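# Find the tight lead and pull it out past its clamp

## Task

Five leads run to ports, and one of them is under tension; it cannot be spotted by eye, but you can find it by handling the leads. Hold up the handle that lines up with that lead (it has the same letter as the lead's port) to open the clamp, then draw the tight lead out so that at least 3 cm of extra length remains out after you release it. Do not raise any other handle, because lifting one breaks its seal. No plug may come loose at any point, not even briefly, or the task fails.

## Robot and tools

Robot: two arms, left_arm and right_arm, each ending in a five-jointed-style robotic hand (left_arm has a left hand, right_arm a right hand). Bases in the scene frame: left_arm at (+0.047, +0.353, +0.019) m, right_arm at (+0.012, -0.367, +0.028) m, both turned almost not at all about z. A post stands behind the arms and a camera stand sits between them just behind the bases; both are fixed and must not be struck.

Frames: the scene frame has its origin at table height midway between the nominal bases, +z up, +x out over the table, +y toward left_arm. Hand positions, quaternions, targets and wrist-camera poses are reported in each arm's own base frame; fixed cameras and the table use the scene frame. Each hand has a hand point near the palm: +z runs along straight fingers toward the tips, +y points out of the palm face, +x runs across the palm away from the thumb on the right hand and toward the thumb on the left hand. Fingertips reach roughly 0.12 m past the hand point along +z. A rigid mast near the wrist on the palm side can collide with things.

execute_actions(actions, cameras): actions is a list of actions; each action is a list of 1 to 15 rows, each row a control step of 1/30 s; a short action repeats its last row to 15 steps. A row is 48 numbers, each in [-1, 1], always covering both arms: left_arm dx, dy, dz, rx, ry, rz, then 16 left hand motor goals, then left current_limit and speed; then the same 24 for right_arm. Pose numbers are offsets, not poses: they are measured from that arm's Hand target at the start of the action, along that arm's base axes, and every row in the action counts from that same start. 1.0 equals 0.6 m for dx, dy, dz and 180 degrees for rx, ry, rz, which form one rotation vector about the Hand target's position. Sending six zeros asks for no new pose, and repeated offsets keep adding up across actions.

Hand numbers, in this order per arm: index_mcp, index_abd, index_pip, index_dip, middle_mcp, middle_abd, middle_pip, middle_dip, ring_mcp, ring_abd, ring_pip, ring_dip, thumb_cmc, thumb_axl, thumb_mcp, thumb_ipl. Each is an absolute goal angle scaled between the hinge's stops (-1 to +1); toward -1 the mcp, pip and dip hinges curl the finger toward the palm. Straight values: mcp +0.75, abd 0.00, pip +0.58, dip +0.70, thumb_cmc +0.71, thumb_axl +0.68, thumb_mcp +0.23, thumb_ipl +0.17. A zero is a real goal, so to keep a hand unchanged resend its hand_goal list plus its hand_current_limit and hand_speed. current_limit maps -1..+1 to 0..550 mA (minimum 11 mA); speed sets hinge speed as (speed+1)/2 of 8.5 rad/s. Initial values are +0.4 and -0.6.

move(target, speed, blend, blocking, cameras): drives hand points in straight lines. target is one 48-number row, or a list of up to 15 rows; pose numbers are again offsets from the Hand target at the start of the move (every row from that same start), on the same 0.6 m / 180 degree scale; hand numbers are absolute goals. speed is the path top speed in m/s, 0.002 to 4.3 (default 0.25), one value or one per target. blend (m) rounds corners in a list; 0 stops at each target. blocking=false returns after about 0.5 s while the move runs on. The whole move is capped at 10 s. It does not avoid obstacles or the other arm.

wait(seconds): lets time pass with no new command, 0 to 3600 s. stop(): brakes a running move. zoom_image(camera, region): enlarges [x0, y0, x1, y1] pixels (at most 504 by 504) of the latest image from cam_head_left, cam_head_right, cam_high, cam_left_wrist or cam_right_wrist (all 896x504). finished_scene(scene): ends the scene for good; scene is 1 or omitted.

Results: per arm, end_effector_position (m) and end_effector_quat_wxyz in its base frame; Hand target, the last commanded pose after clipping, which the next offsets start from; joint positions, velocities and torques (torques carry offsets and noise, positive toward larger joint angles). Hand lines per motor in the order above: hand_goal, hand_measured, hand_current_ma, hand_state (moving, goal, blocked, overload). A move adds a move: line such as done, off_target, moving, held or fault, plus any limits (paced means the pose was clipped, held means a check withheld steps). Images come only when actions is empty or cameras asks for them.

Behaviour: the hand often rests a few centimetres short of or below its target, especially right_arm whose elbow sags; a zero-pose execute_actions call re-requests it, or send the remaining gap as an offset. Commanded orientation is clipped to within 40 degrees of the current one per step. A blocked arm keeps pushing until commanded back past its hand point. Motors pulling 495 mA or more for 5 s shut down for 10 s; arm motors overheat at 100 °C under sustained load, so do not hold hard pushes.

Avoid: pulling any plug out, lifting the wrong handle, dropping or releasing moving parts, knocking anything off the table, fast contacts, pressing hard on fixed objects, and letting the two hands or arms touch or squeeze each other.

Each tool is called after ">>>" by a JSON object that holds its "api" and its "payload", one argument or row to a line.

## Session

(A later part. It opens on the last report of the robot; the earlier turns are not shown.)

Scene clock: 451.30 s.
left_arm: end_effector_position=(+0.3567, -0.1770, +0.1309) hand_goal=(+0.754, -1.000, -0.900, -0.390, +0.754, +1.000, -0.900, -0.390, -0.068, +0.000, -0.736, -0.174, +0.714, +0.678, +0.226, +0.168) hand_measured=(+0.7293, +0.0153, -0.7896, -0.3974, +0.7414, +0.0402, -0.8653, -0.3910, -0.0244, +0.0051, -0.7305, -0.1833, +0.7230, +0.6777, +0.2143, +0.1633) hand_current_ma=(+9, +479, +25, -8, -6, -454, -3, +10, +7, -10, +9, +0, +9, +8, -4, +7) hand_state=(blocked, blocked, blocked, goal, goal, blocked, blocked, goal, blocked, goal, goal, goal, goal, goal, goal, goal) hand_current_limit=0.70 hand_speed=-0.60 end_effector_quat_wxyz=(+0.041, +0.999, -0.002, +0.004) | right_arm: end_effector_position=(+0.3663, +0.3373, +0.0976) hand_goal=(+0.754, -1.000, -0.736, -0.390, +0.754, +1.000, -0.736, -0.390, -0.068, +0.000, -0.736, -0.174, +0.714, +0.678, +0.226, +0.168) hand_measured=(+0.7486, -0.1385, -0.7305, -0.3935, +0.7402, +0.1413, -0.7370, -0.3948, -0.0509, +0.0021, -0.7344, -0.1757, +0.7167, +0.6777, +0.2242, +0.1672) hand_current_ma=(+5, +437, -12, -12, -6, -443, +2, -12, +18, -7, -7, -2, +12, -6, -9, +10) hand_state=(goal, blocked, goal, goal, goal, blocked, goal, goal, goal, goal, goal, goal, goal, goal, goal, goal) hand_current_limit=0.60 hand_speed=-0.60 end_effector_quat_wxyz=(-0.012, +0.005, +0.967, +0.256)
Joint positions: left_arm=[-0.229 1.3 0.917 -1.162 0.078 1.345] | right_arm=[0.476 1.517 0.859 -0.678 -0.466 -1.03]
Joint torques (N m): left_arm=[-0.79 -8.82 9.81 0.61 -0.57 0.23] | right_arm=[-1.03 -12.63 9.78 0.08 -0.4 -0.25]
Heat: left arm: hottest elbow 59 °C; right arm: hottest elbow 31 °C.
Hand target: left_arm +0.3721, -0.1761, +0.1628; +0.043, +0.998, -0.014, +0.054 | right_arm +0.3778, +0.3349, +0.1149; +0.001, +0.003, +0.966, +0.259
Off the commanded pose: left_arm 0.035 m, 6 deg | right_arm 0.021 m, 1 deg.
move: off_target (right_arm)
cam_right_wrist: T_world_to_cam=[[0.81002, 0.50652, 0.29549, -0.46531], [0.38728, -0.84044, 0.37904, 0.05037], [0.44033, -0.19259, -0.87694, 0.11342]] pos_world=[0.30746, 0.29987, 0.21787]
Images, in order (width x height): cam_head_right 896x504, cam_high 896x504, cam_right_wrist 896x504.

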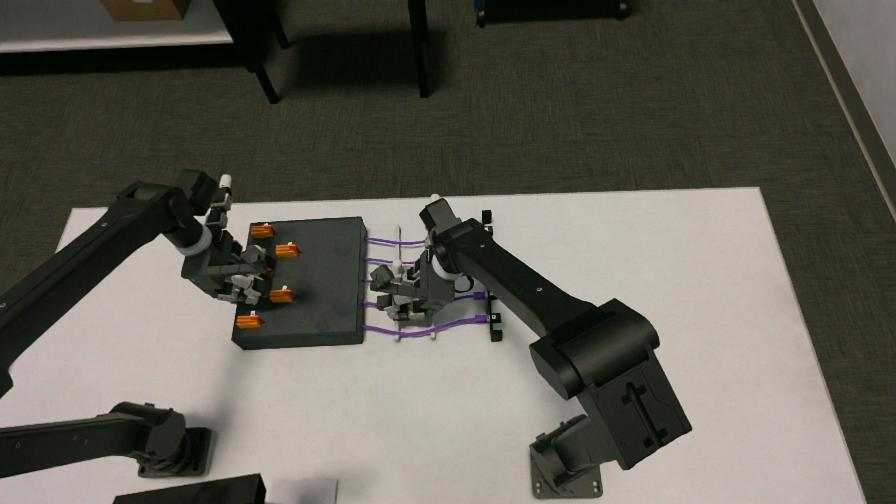

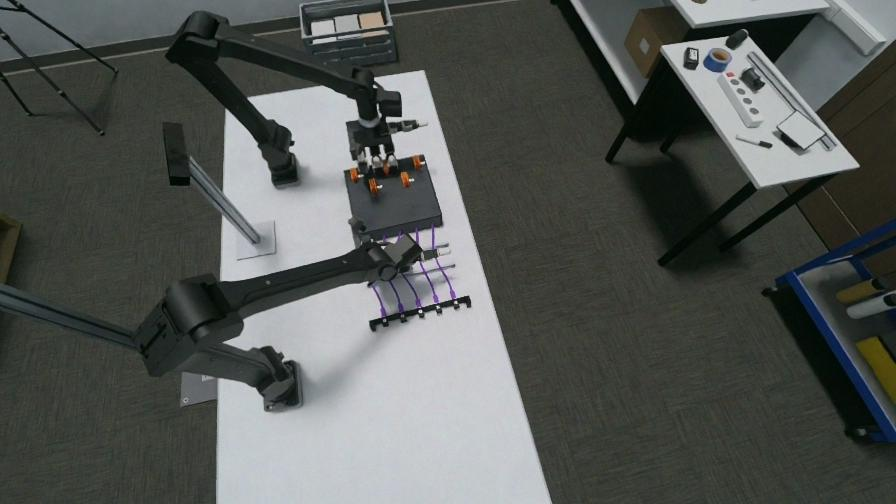

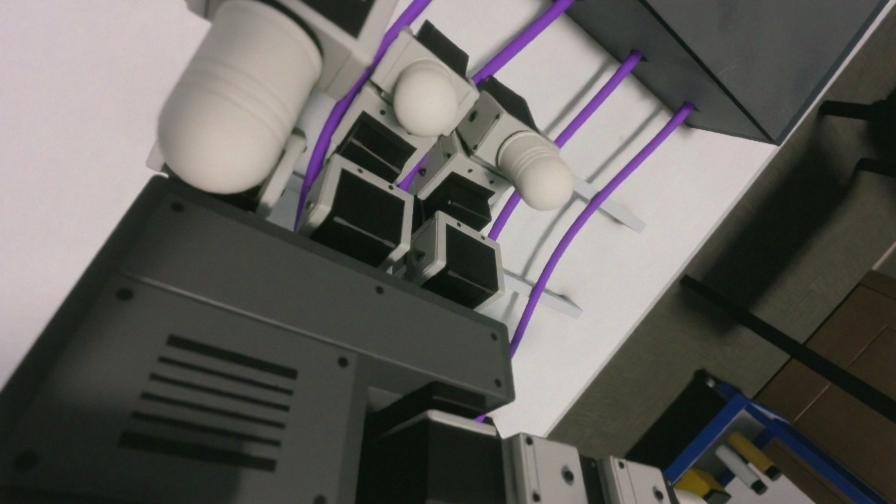

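>>> {"api": "move", "payload": {
  "target": [
    [0,0,0,0,0,0, 0.754,-1,-0.9,-0.39, 0.754,1,-0.9,-0.39, -0.068,0,-0.737,-0.174, 0.714,0.678,0.226,0.168, 0.7,-0.6, 0.02,-0.033,0.02,0,0,0, 0.754,-1,-0.737,-0.39, 0.754,1,-0.737,-0.39, -0.068,0,-0.737,-0.174, 0.714,0.678,0.226,0.168, 0.6,-0.6]
  ],
  "speed": 0.05,
  "cameras": ["cam_right_wrist","cam_head_right","cam_high","cam_head_left"]
}}

>>> {"api": "zoom_image", "payload": {
  "camera": "cam_right_wrist",
  "region": [300, 0, 560, 260]
}}

>>> {"api": "zoom_image", "payload": {
  "camera": "cam_high",
  "region": [350, 210, 480, 320]
}}

>>> {"api": "zoom_image", "payload": {
  "camera": "cam_head_left",
  "region": [350, 210, 520, 350]
}}

Scene clock: 453.27 s.
left_arm: end_effector_position=(+0.3567, -0.1770, +0.1309) hand_goal=(+0.754, -1.000, -0.900, -0.390, +0.754, +1.000, -0.900, -0.390, -0.068, +0.000, -0.736, -0.174, +0.714, +0.678, +0.226, +0.168) hand_measured=(+0.7281, +0.0153, -0.7908, -0.3986, +0.7414, +0.0402, -0.8653, -0.3923, -0.0244, +0.0051, -0.7305, -0.1833, +0.7242, +0.6777, +0.2143, +0.1633) hand_current_ma=(-2, +473, +15, +2, -4, -466, -1, +1, -2, -10, -5, +4, +3, +8, +1, +8) hand_state=(blocked, blocked, blocked, goal, goal, blocked, blocked, goal, blocked, goal, goal, goal, goal, goal, goal, goal) hand_current_limit=0.70 hand_speed=-0.60 end_effector_quat_wxyz=(+0.041, +0.999, -0.002, +0.004) | right_arm: end_effector_position=(+0.3684, +0.3294, +0.1106) hand_goal=(+0.754, -1.000, -0.736, -0.390, +0.754, +1.000, -0.736, -0.390, -0.068, +0.000, -0.736, -0.174, +0.714, +0.678, +0.226, +0.168) hand_measured=(+0.7366, -0.1385, -0.7395, -0.3935, +0.7257, +0.1413, -0.7395, -0.3948, -0.0509, +0.0021, -0.7344, -0.1757, +0.7180, +0.6777, +0.2232, +0.1681) hand_current_ma=(-1, +437, -11, -9, -25, -443, +4, -12, +22, -7, -6, +0, +10, -9, -5, +8) hand_state=(goal, blocked, goal, goal, blocked, blocked, goal, goal, goal, goal, goal, goal, goal, goal, goal, goal) hand_current_limit=0.60 hand_speed=-0.60 end_effector_quat_wxyz=(-0.019, -0.011, +0.965, +0.263)
Joint positions: left_arm=[-0.229 1.3 0.917 -1.162 0.078 1.345] | right_arm=[0.443 1.509 0.887 -0.744 -0.496 -1.099]
Joint torques (N m): left_arm=[-0.97 -9.64 9.72 0.44 -0.52 0.24] | right_arm=[-2.9 -12.69 9.92 0.05 0.15 -0.16]
Heat: left arm: hottest elbow 58 °C; right arm: hottest elbow 31 °C.
Hand target: left_arm +0.3721, -0.1761, +0.1628; +0.043, +0.998, -0.014, +0.054 | right_arm +0.3898, +0.3152, +0.1269; +0.001, +0.003, +0.966, +0.259
Off the commanded pose: left_arm 0.035 m, 6 deg | right_arm 0.030 m, 3 deg.
move: off_target (right_arm)
cam_right_wrist: T_world_to_cam=[[0.79382, 0.52983, 0.29856, -0.46889], [0.41819, -0.83199, 0.36457, 0.02552], [0.44156, -0.16455, -0.88202, 0.11324]] pos_world=[0.31154, 0.2883, 0.23057]
Images, in order (width x height): cam_head_left 896x504, cam_head_right 896x504, cam_high 896x504, cam_right_wrist 896x504.

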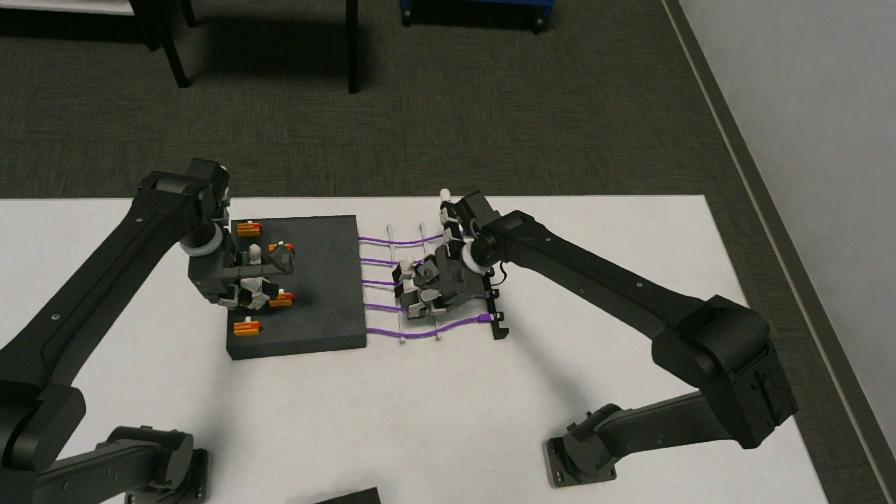

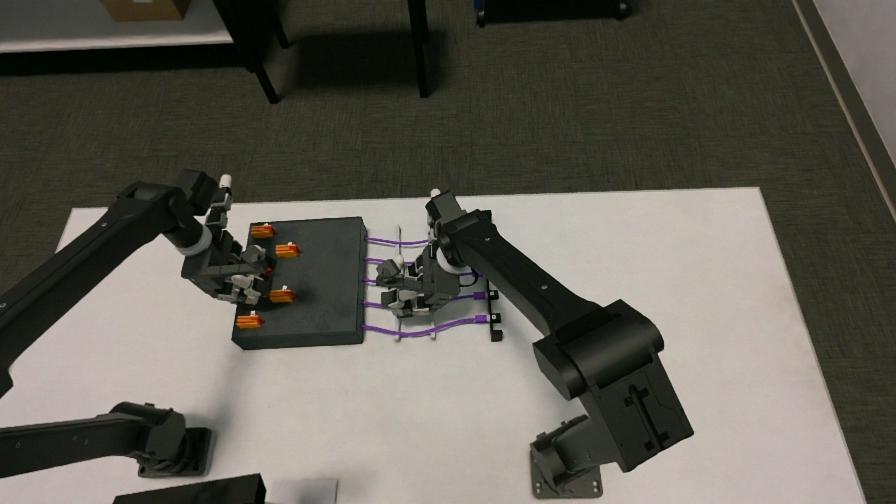

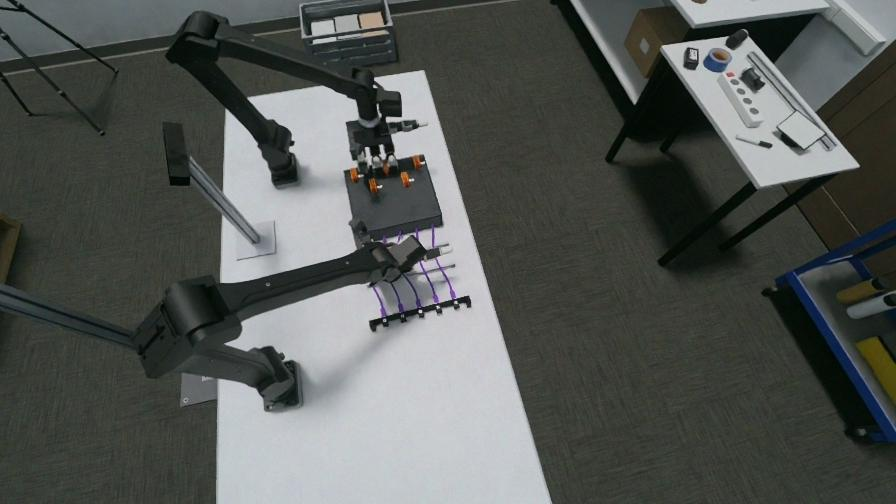

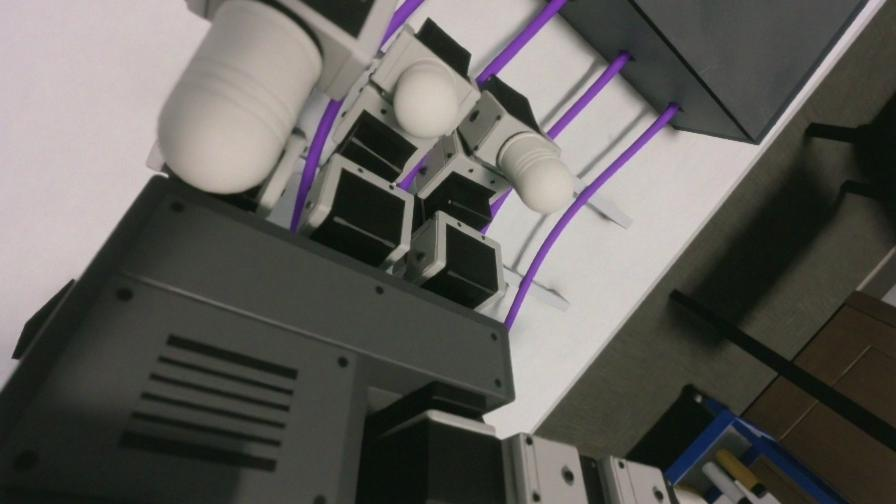

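Scaled by 1.938 from the camera's image (finer frame: 1280x720).

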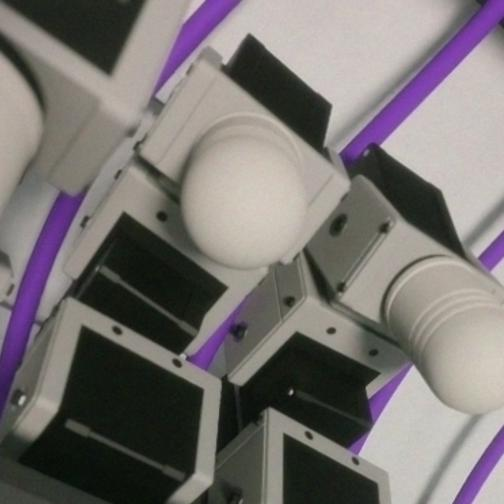

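Scaled by 3.877 from the camera's image (finer frame: 1280x720).

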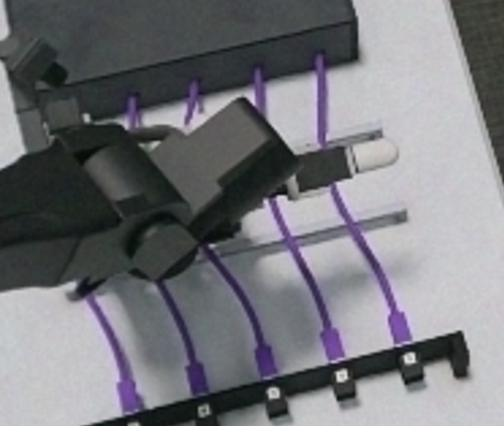

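Scaled by 2.965 from the camera's image (finer frame: 1280x720).

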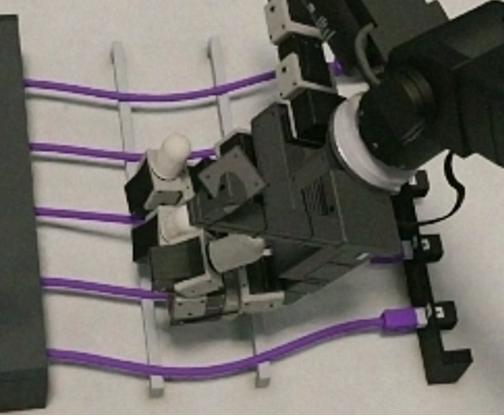

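>>> {"api": "move", "payload": {
  "target": [
    [0,0,0,0,0,0, 0.754,-1,-0.9,-0.39, 0.754,1,-0.9,-0.39, -0.068,0,-0.737,-0.174, 0.714,0.678,0.226,0.168, 0.7,-0.6, 0.01,-0.033,0,0,0,0, 0.754,-1,-0.737,-0.39, 0.754,1,-0.737,-0.39, -0.068,0,-0.737,-0.174, 0.714,0.678,0.226,0.168, 0.6,-0.6]
  ],
  "speed": 0.05,
  "cameras": ["cam_right_wrist","cam_high","cam_head_left","cam_left_wrist"]
}}

>>> {"api": "zoom_image", "payload": {
  "camera": "cam_right_wrist",
  "region": [300, 0, 560, 260]
}}

>>> {"api": "zoom_image", "payload": {
  "camera": "cam_high",
  "region": [350, 210, 480, 320]
}}

>>> {"api": "zoom_image", "payload": {
  "camera": "cam_head_left",
  "region": [350, 210, 520, 350]
}}

Scene clock: 455.20 s.
left_arm: end_effector_position=(+0.3567, -0.1770, +0.1309) hand_goal=(+0.754, -1.000, -0.900, -0.390, +0.754, +1.000, -0.900, -0.390, -0.068, +0.000, -0.736, -0.174, +0.714, +0.678, +0.226, +0.168) hand_measured=(+0.7293, +0.0153, -0.7908, -0.3974, +0.7426, +0.0402, -0.8653, -0.3923, -0.0244, +0.0051, -0.7305, -0.1846, +0.7230, +0.6777, +0.2143, +0.1633) hand_current_ma=(+5, +479, +10, +2, -10, -465, -8, +15, +15, -10, +0, -3, +7, +9, +1, +13) hand_state=(blocked, blocked, blocked, goal, goal, blocked, blocked, goal, blocked, goal, goal, goal, goal, goal, goal, goal) hand_current_limit=0.70 hand_speed=-0.60 end_effector_quat_wxyz=(+0.041, +0.999, -0.002, +0.004) | right_arm: end_effector_position=(+0.3726, +0.3111, +0.1124) hand_goal=(+0.754, -1.000, -0.736, -0.390, +0.754, +1.000, -0.736, -0.390, -0.068, +0.000, -0.736, -0.174, +0.714, +0.678, +0.226, +0.168) hand_measured=(+0.7318, -0.1385, -0.7395, -0.3935, +0.7209, +0.1457, -0.7395, -0.3935, -0.0497, +0.0021, -0.7344, -0.1757, +0.7180, +0.6777, +0.2232, +0.1672) hand_current_ma=(-13, +438, -16, -7, -29, -443, -2, -11, +23, -3, -6, +0, +8, -6, -9, +5) hand_state=(blocked, blocked, goal, goal, blocked, blocked, goal, goal, goal, goal, goal, goal, goal, goal, goal, goal) hand_current_limit=0.60 hand_speed=-0.60 end_effector_quat_wxyz=(-0.020, -0.014, +0.964, +0.265)
Joint positions: left_arm=[-0.229 1.3 0.917 -1.162 0.078 1.345] | right_arm=[0.393 1.505 0.887 -0.778 -0.511 -1.16]
Joint torques (N m): left_arm=[-0.62 -9.52 9.83 0.51 -0.54 0.25] | right_arm=[-3.02 -12.34 9.98 0.14 0.31 -0.15]
Heat: left arm: hottest elbow 58 °C; right arm: hottest elbow 31 °C.
Hand target: left_arm +0.3721, -0.1761, +0.1628; +0.043, +0.998, -0.014, +0.054 | right_arm +0.3959, +0.2953, +0.1268; +0.001, +0.003, +0.966, +0.259
Off the commanded pose: left_arm 0.035 m, 6 deg | right_arm 0.032 m, 3 deg.
move: off_target (right_arm)
cam_left_wrist: T_world_to_cam=[[-0.76402, 0.64492, -0.01845, 0.35215], [0.45677, 0.56089, 0.69048, -0.20211], [0.45566, 0.51911, -0.72312, 0.14875]] pos_world=[0.29359, -0.19097, 0.25361]
cam_right_wrist: T_world_to_cam=[[0.7915, 0.53278, 0.29946, -0.46318], [0.42351, -0.83139, 0.35977, 0.00616], [0.44065, -0.15793, -0.88368, 0.10839]] pos_world=[0.31623, 0.26901, 0.23227]
Images, in order (width x height): cam_head_left 896x504, cam_high 896x504, cam_left_wrist 896x504, cam_right_wrist 896x504.

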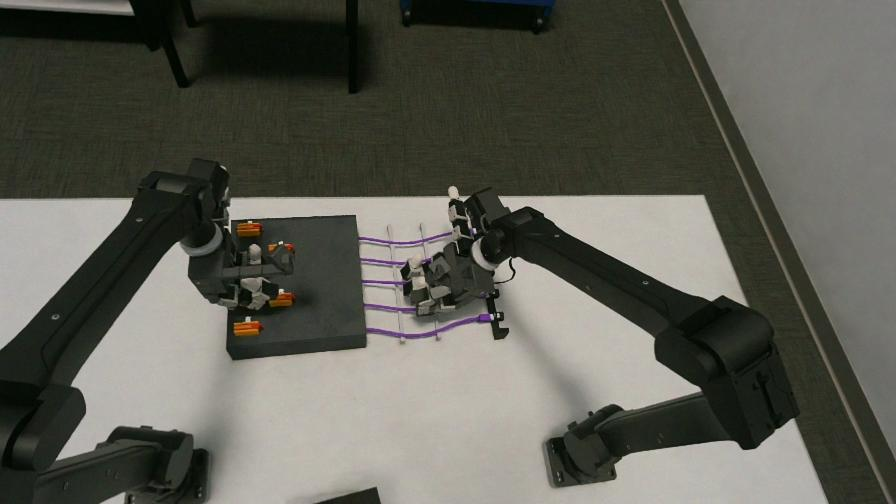

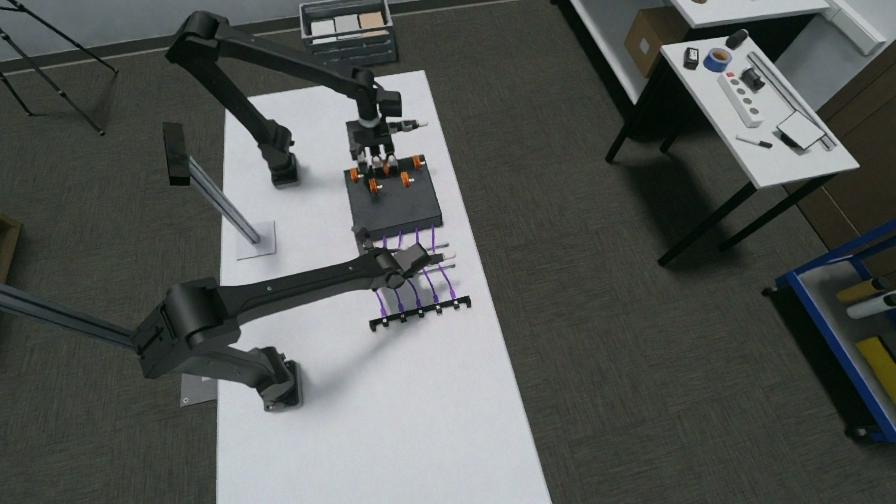

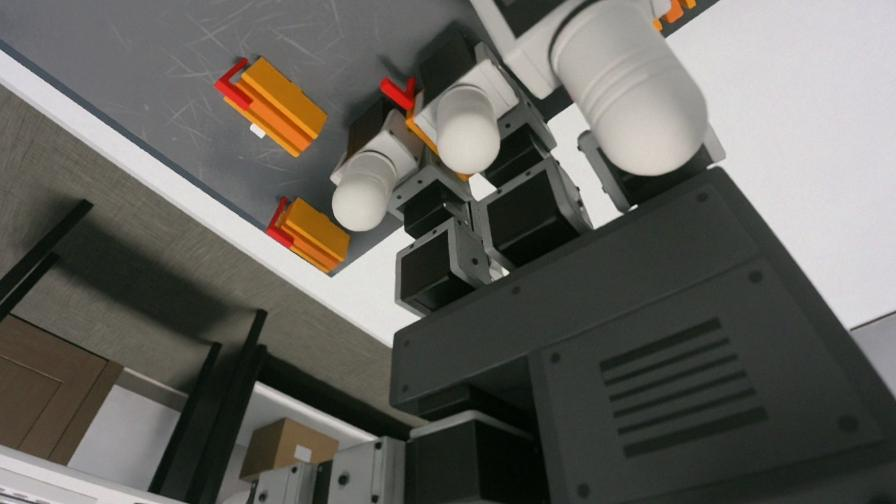

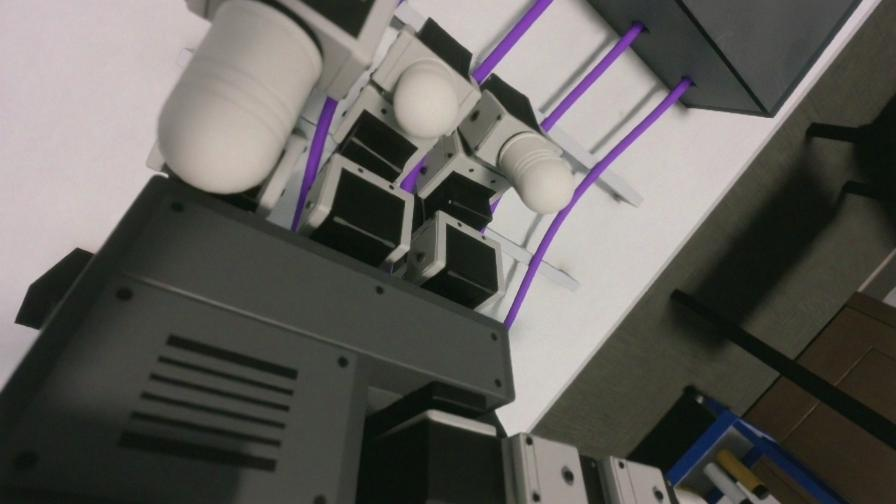

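Scaled by 1.938 from the camera's image (finer frame: 1280x720).

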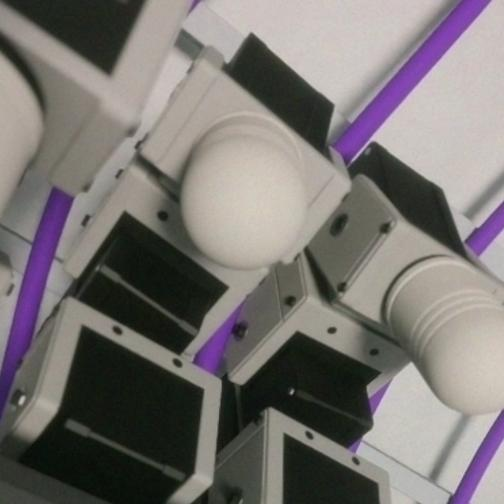

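Scaled by 3.877 from the camera's image (finer frame: 1280x720).

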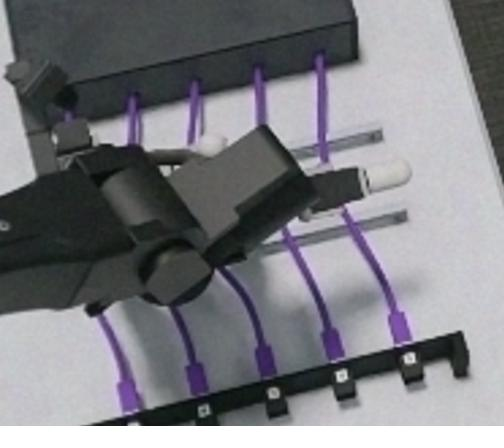

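Scaled by 2.965 from the camera's image (finer frame: 1280x720).

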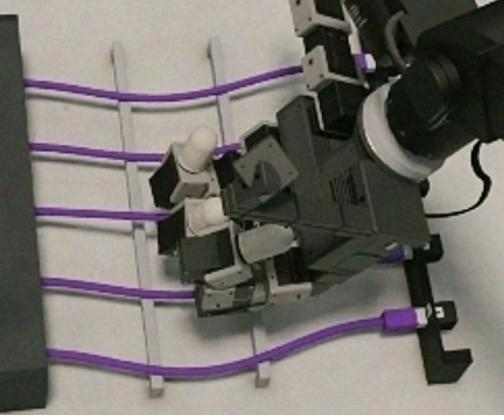

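>>> {"api": "move", "payload": {
  "target": [
    [0,0,0,0,0,0, 0.754,-1,-0.9,-0.39, 0.754,1,-0.9,-0.39, -0.068,0,-0.737,-0.174, 0.714,0.678,0.226,0.168, 0.7,-0.6, 0.008,-0.04,0.01,0,0,0, 0.754,-1,-0.737,-0.39, 0.754,1,-0.737,-0.39, -0.068,0,-0.737,-0.174, 0.714,0.678,0.226,0.168, 0.6,-0.6]
  ],
  "speed": 0.05,
  "cameras": ["cam_right_wrist","cam_high","cam_head_left","cam_head_right"]
}}

>>> {"api": "zoom_image", "payload": {
  "camera": "cam_right_wrist",
  "region": [300, 0, 560, 260]
}}

>>> {"api": "zoom_image", "payload": {
  "camera": "cam_high",
  "region": [370, 240, 460, 320]
}}

>>> {"api": "zoom_image", "payload": {
  "camera": "cam_head_left",
  "region": [350, 210, 520, 350]
}}

Scene clock: 457.17 s.
left_arm: end_effector_position=(+0.3567, -0.1770, +0.1309) hand_goal=(+0.754, -1.000, -0.900, -0.390, +0.754, +1.000, -0.900, -0.390, -0.068, +0.000, -0.736, -0.174, +0.714, +0.678, +0.226, +0.168) hand_measured=(+0.7293, +0.0153, -0.7896, -0.3986, +0.7426, +0.0402, -0.8653, -0.3923, -0.0244, +0.0065, -0.7305, -0.1846, +0.7242, +0.6767, +0.2143, +0.1633) hand_current_ma=(+7, +478, +16, -1, -15, -456, -15, +12, +3, -9, +1, -3, +7, +4, +10, -3) hand_state=(blocked, blocked, blocked, goal, goal, blocked, blocked, goal, blocked, goal, goal, goal, goal, goal, goal, goal) hand_current_limit=0.70 hand_speed=-0.60 end_effector_quat_wxyz=(+0.041, +0.999, -0.002, +0.004) | right_arm: end_effector_position=(+0.3746, +0.2880, +0.1177) hand_goal=(+0.754, -1.000, -0.736, -0.390, +0.754, +1.000, -0.736, -0.390, -0.068, +0.000, -0.736, -0.174, +0.714, +0.678, +0.226, +0.168) hand_measured=(+0.7293, -0.1458, -0.7395, -0.3935, +0.7209, +0.1457, -0.7395, -0.3948, -0.0509, +0.0036, -0.7344, -0.1757, +0.7167, +0.6777, +0.2242, +0.1681) hand_current_ma=(-17, +438, -8, -10, -32, -443, +2, -9, +21, -4, -6, -5, +13, -8, -8, +11) hand_state=(blocked, blocked, goal, goal, blocked, blocked, goal, goal, goal, goal, goal, goal, goal, goal, goal, goal) hand_current_limit=0.60 hand_speed=-0.60 end_effector_quat_wxyz=(-0.024, -0.015, +0.964, +0.266)
Joint positions: left_arm=[-0.229 1.3 0.917 -1.162 0.078 1.345] | right_arm=[0.334 1.49 0.887 -0.832 -0.525 -1.231]
Joint torques (N m): left_arm=[-0.73 -9.7 9.77 0.68 -0.52 0.21] | right_arm=[-3.25 -11.81 10.51 0.18 0.38 -0.15]
Heat: left arm: hottest elbow 58 °C; right arm: hottest shoulder 31 °C.
Hand target: left_arm +0.3721, -0.1761, +0.1628; +0.043, +0.998, -0.014, +0.054 | right_arm +0.4006, +0.2714, +0.1329; +0.001, +0.003, +0.966, +0.259
Off the commanded pose: left_arm 0.035 m, 6 deg | right_arm 0.034 m, 4 deg.
move: off_target (right_arm)
cam_right_wrist: T_world_to_cam=[[0.79156, 0.5346, 0.29605, -0.45412], [0.42833, -0.8309, 0.35517, -0.01719], [0.43586, -0.15433, -0.88668, 0.10965]] pos_world=[0.31903, 0.24541, 0.23777]
Images, in order (width x height): cam_head_left 896x504, cam_head_right 896x504, cam_high 896x504, cam_right_wrist 896x504.

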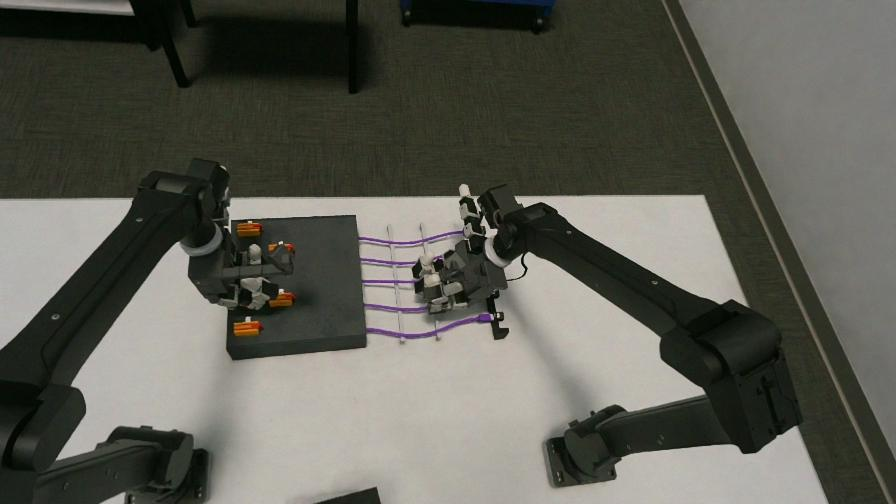

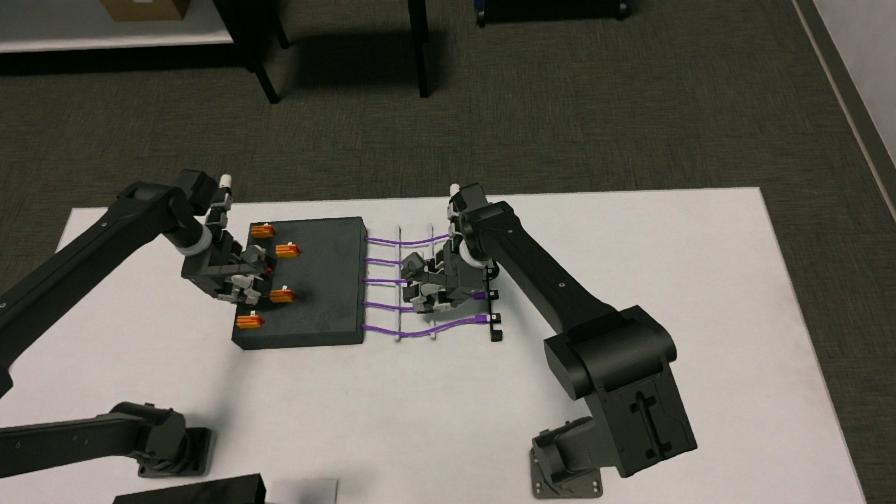

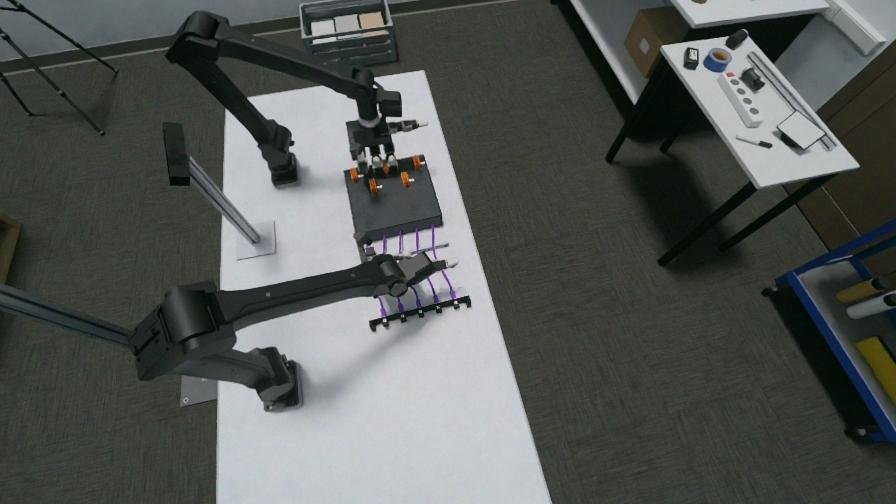

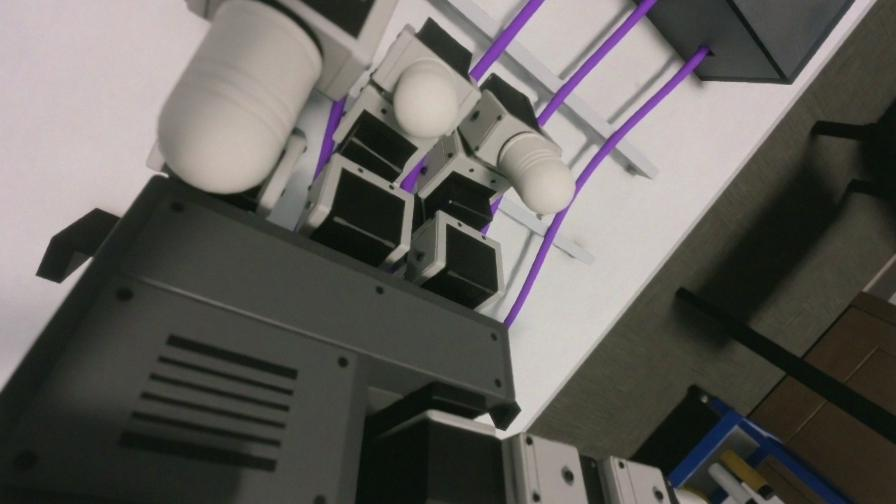

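Scaled by 1.938 from the camera's image (finer frame: 1280x720).

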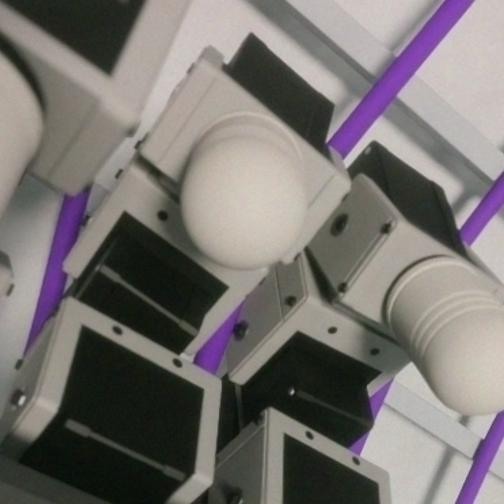

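Scaled by 5.600 from the camera's image (finer frame: 1280x720).

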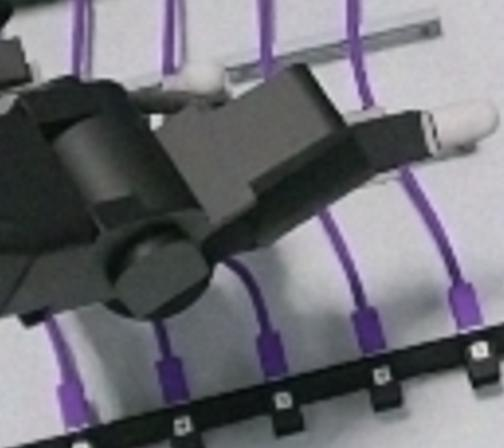

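Scaled by 2.965 from the camera's image (finer frame: 1280x720).

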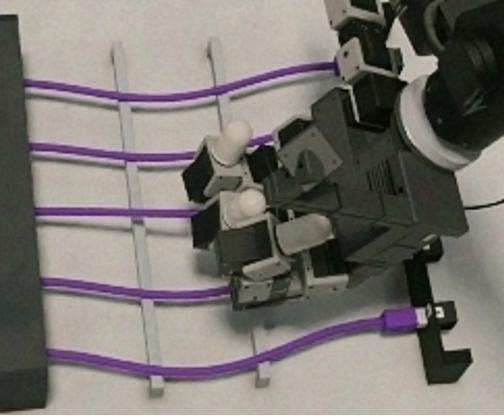

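>>> {"api": "move", "payload": {
  "target": [
    [0,0,0,0,0,0, 0.754,-1,-0.9,-0.39, 0.754,1,-0.9,-0.39, -0.068,0,-0.737,-0.174, 0.714,0.678,0.226,0.168, 0.7,-0.6, 0.003,-0.02,0.01,0,0,0, 0.754,-1,-0.737,-0.39, 0.754,1,-0.737,-0.39, -0.068,0,-0.737,-0.174, 0.714,0.678,0.226,0.168, 0.6,-0.6]
  ],
  "speed": 0.05,
  "cameras": ["cam_right_wrist","cam_high","cam_head_left","cam_head_right"]
}}

>>> {"api": "zoom_image", "payload": {
  "camera": "cam_high",
  "region": [370, 240, 460, 320]
}}

>>> {"api": "zoom_image", "payload": {
  "camera": "cam_head_left",
  "region": [350, 210, 520, 350]
}}

>>> {"api": "zoom_image", "payload": {
  "camera": "cam_head_right",
  "region": [340, 200, 520, 350]
}}

Scene clock: 458.83 s.
left_arm: end_effector_position=(+0.3567, -0.1770, +0.1309) hand_goal=(+0.754, -1.000, -0.900, -0.390, +0.754, +1.000, -0.900, -0.390, -0.068, +0.000, -0.736, -0.174, +0.714, +0.678, +0.226, +0.168) hand_measured=(+0.7281, +0.0153, -0.7908, -0.3986, +0.7426, +0.0402, -0.8640, -0.3923, -0.0244, +0.0051, -0.7305, -0.1833, +0.7242, +0.6777, +0.2143, +0.1633) hand_current_ma=(-7, +468, +16, -6, -4, -457, -2, +9, -1, -12, +10, +1, +6, +15, +6, +12) hand_state=(blocked, blocked, blocked, goal, goal, blocked, blocked, goal, blocked, goal, goal, goal, goal, goal, goal, goal) hand_current_limit=0.70 hand_speed=-0.60 end_effector_quat_wxyz=(+0.041, +0.999, -0.002, +0.004) | right_arm: end_effector_position=(+0.3773, +0.2766, +0.1246) hand_goal=(+0.754, -1.000, -0.736, -0.390, +0.754, +1.000, -0.736, -0.390, -0.068, +0.000, -0.736, -0.174, +0.714, +0.678, +0.226, +0.168) hand_measured=(+0.7269, -0.1473, -0.7395, -0.3935, +0.7209, +0.1443, -0.7395, -0.3935, -0.0509, +0.0021, -0.7344, -0.1757, +0.7180, +0.6777, +0.2232, +0.1681) hand_current_ma=(-20, +439, -11, -7, -28, -446, +3, -11, +20, -5, -4, +0, +17, -7, -6, +10) hand_state=(blocked, blocked, goal, goal, blocked, blocked, goal, goal, goal, goal, goal, goal, goal, goal, goal, goal) hand_current_limit=0.60 hand_speed=-0.60 end_effector_quat_wxyz=(-0.023, -0.015, +0.963, +0.267)
Joint positions: left_arm=[-0.229 1.3 0.917 -1.162 0.078 1.345] | right_arm=[0.303 1.479 0.896 -0.869 -0.531 -1.266]
Joint torques (N m): left_arm=[-0.56 -8.94 9.7 0.44 -0.52 0.25] | right_arm=[-3.19 -11.63 10.45 0.2 0.4 -0.14]
Heat: left arm: hottest elbow 58 °C; right arm: hottest shoulder 31 °C.
Hand target: left_arm +0.3721, -0.1761, +0.1628; +0.043, +0.998, -0.014, +0.054 | right_arm +0.4024, +0.2593, +0.1389; +0.001, +0.003, +0.966, +0.259
Off the commanded pose: left_arm 0.035 m, 6 deg | right_arm 0.034 m, 4 deg.
move: off_target (right_arm)
cam_right_wrist: T_world_to_cam=[[0.79132, 0.53388, 0.29798, -0.45224], [0.42776, -0.83166, 0.35408, -0.02976], [0.43685, -0.15273, -0.88647, 0.1121]] pos_world=[0.32163, 0.23381, 0.24467]
Images, in order (width x height): cam_head_left 896x504, cam_head_right 896x504, cam_high 896x504, cam_right_wrist 896x504.

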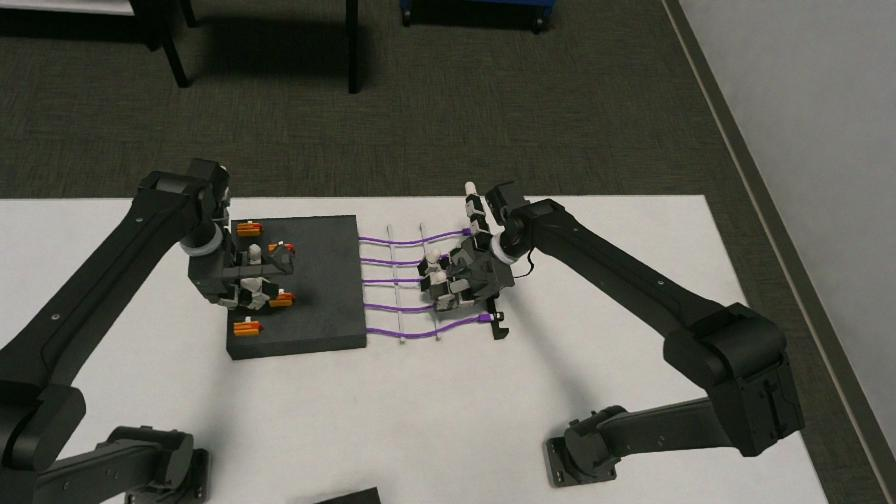

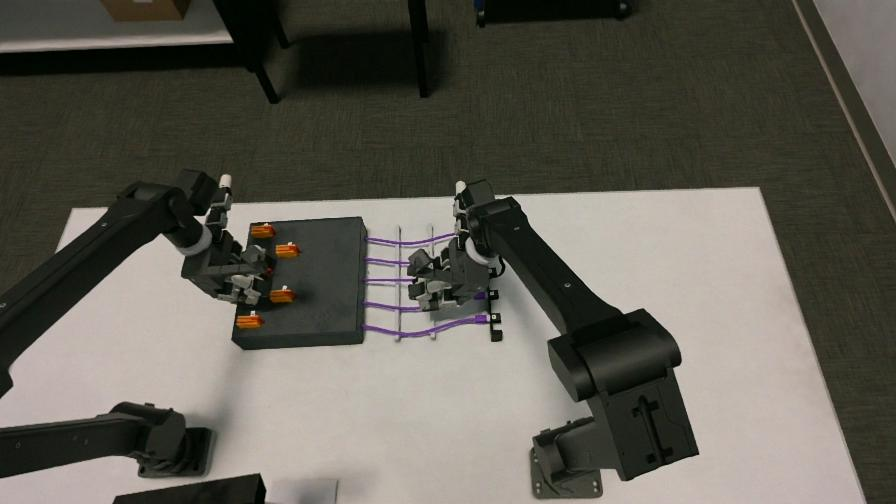

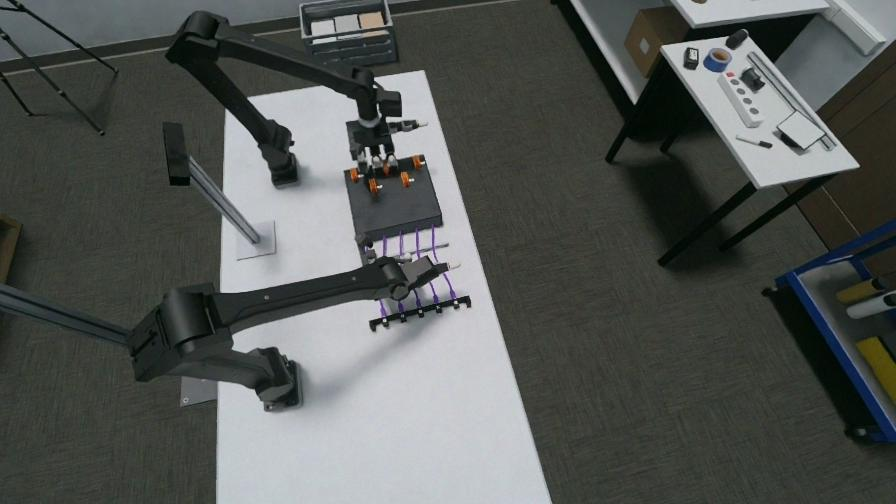

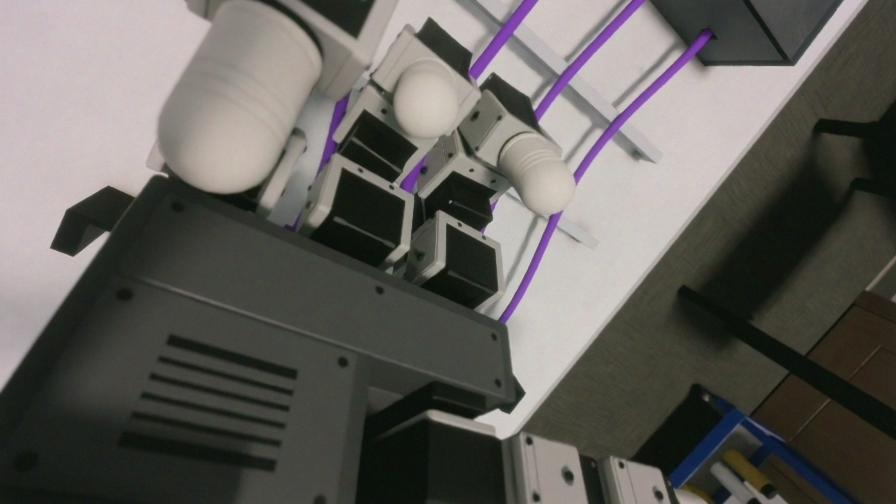

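Scaled by 5.600 from the camera's image (finer frame: 1280x720).

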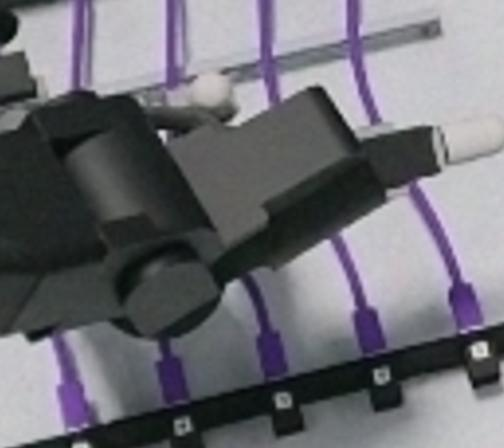

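Scaled by 2.965 from the camera's image (finer frame: 1280x720).

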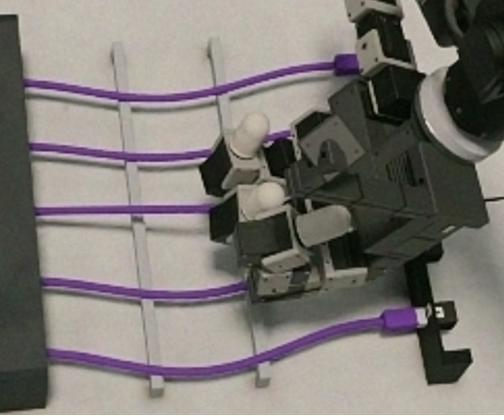

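Scaled by 2.800 from the camera's image (finer frame: 1280x720).

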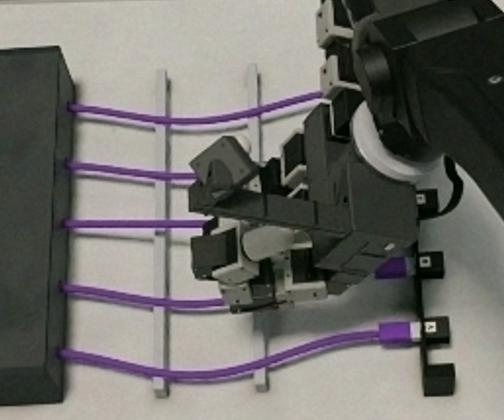

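>>> {"api": "move", "payload": {
  "target": [
    [-0.026,0,-0.076,0,0.03,0, 0.754,-1,-0.9,-0.39, 0.754,1,-0.9,-0.39, -0.068,0,-0.737,-0.174, 0.714,0.678,0.226,0.168, 0.7,-0.6, 0,0,0,0,0,0, 0.754,-1,-0.737,-0.39, 0.754,1,-0.737,-0.39, -0.068,0,-0.737,-0.174, 0.714,0.678,0.226,0.168, 0.6,-0.6]
  ],
  "speed": 0.03,
  "cameras": ["cam_left_wrist"]
}}

>>> {"api": "zoom_image", "payload": {
  "camera": "cam_left_wrist",
  "region": [380, 60, 540, 220]
}}

Scene clock: 461.60 s.
left_arm: end_effector_position=(+0.3555, -0.1780, +0.1207) hand_goal=(+0.754, -1.000, -0.900, -0.390, +0.754, +1.000, -0.900, -0.390, -0.068, +0.000, -0.736, -0.174, +0.714, +0.678, +0.226, +0.168) hand_measured=(+0.7378, +0.0139, -0.7960, -0.3974, +0.7523, +0.0417, -0.8730, -0.3923, -0.0232, +0.0051, -0.7305, -0.1846, +0.7242, +0.6777, +0.2143, +0.1633) hand_current_ma=(-2, +469, +21, +2, -16, -454, +3, +0, +16, -4, -6, -1, -3, +7, +0, +10) hand_state=(goal, blocked, blocked, goal, goal, blocked, blocked, goal, blocked, goal, goal, goal, goal, goal, goal, goal) hand_current_limit=0.70 hand_speed=-0.60 end_effector_quat_wxyz=(+0.044, +0.999, -0.002, +0.003) | right_arm: end_effector_position=(+0.3778, +0.2753, +0.1245) hand_goal=(+0.754, -1.000, -0.736, -0.390, +0.754, +1.000, -0.736, -0.390, -0.068, +0.000, -0.736, -0.174, +0.714, +0.678, +0.226, +0.168) hand_measured=(+0.7269, -0.1488, -0.7382, -0.3935, +0.7209, +0.1443, -0.7408, -0.3935, -0.0497, +0.0036, -0.7344, -0.1757, +0.7180, +0.6777, +0.2232, +0.1672) hand_current_ma=(-23, +436, -10, -8, -30, -445, +1, -9, +22, -6, -4, +0, +11, -3, -6, +14) hand_state=(blocked, blocked, goal, goal, blocked, blocked, goal, goal, goal, goal, goal, goal, goal, goal, goal, goal) hand_current_limit=0.60 hand_speed=-0.60 end_effector_quat_wxyz=(-0.024, -0.013, +0.963, +0.267)
Joint positions: left_arm=[-0.229 1.309 0.894 -1.129 0.085 1.344] | right_arm=[0.3 1.479 0.896 -0.871 -0.531 -1.266]
Joint torques (N m): left_arm=[-0.73 -5.6 6.83 0.66 0.11 0.27] | right_arm=[-2.96 -11.63 10.48 0.27 0.39 -0.11]
Heat: left arm: hottest elbow 57 °C; right arm: hottest shoulder 31 °C.
Hand target: left_arm +0.3565, -0.1761, +0.1173; +0.044, +0.999, -0.012, +0.007 | right_arm +0.4024, +0.2594, +0.1389; +0.001, +0.003, +0.966, +0.259
Off the commanded pose: left_arm 0.004 m, 1 deg | right_arm 0.033 m, 4 deg.
move: done
cam_left_wrist: T_world_to_cam=[[-0.76439, 0.64436, -0.02271, 0.35224], [0.45689, 0.56617, 0.68607, -0.19263], [0.45493, 0.51405, -0.72718, 0.14214]] pos_world=[0.29259, -0.19098, 0.24352]

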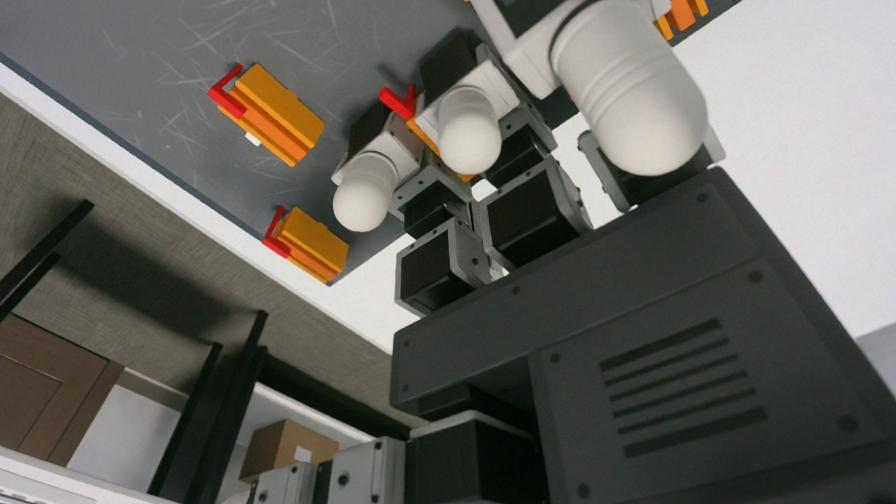

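Scaled by 3.150 from the camera's image (finer frame: 1280x720).

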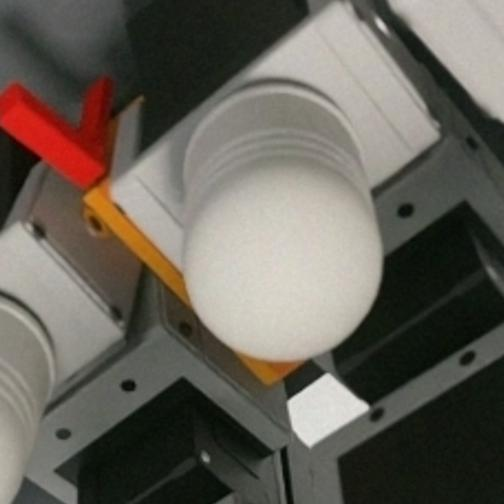

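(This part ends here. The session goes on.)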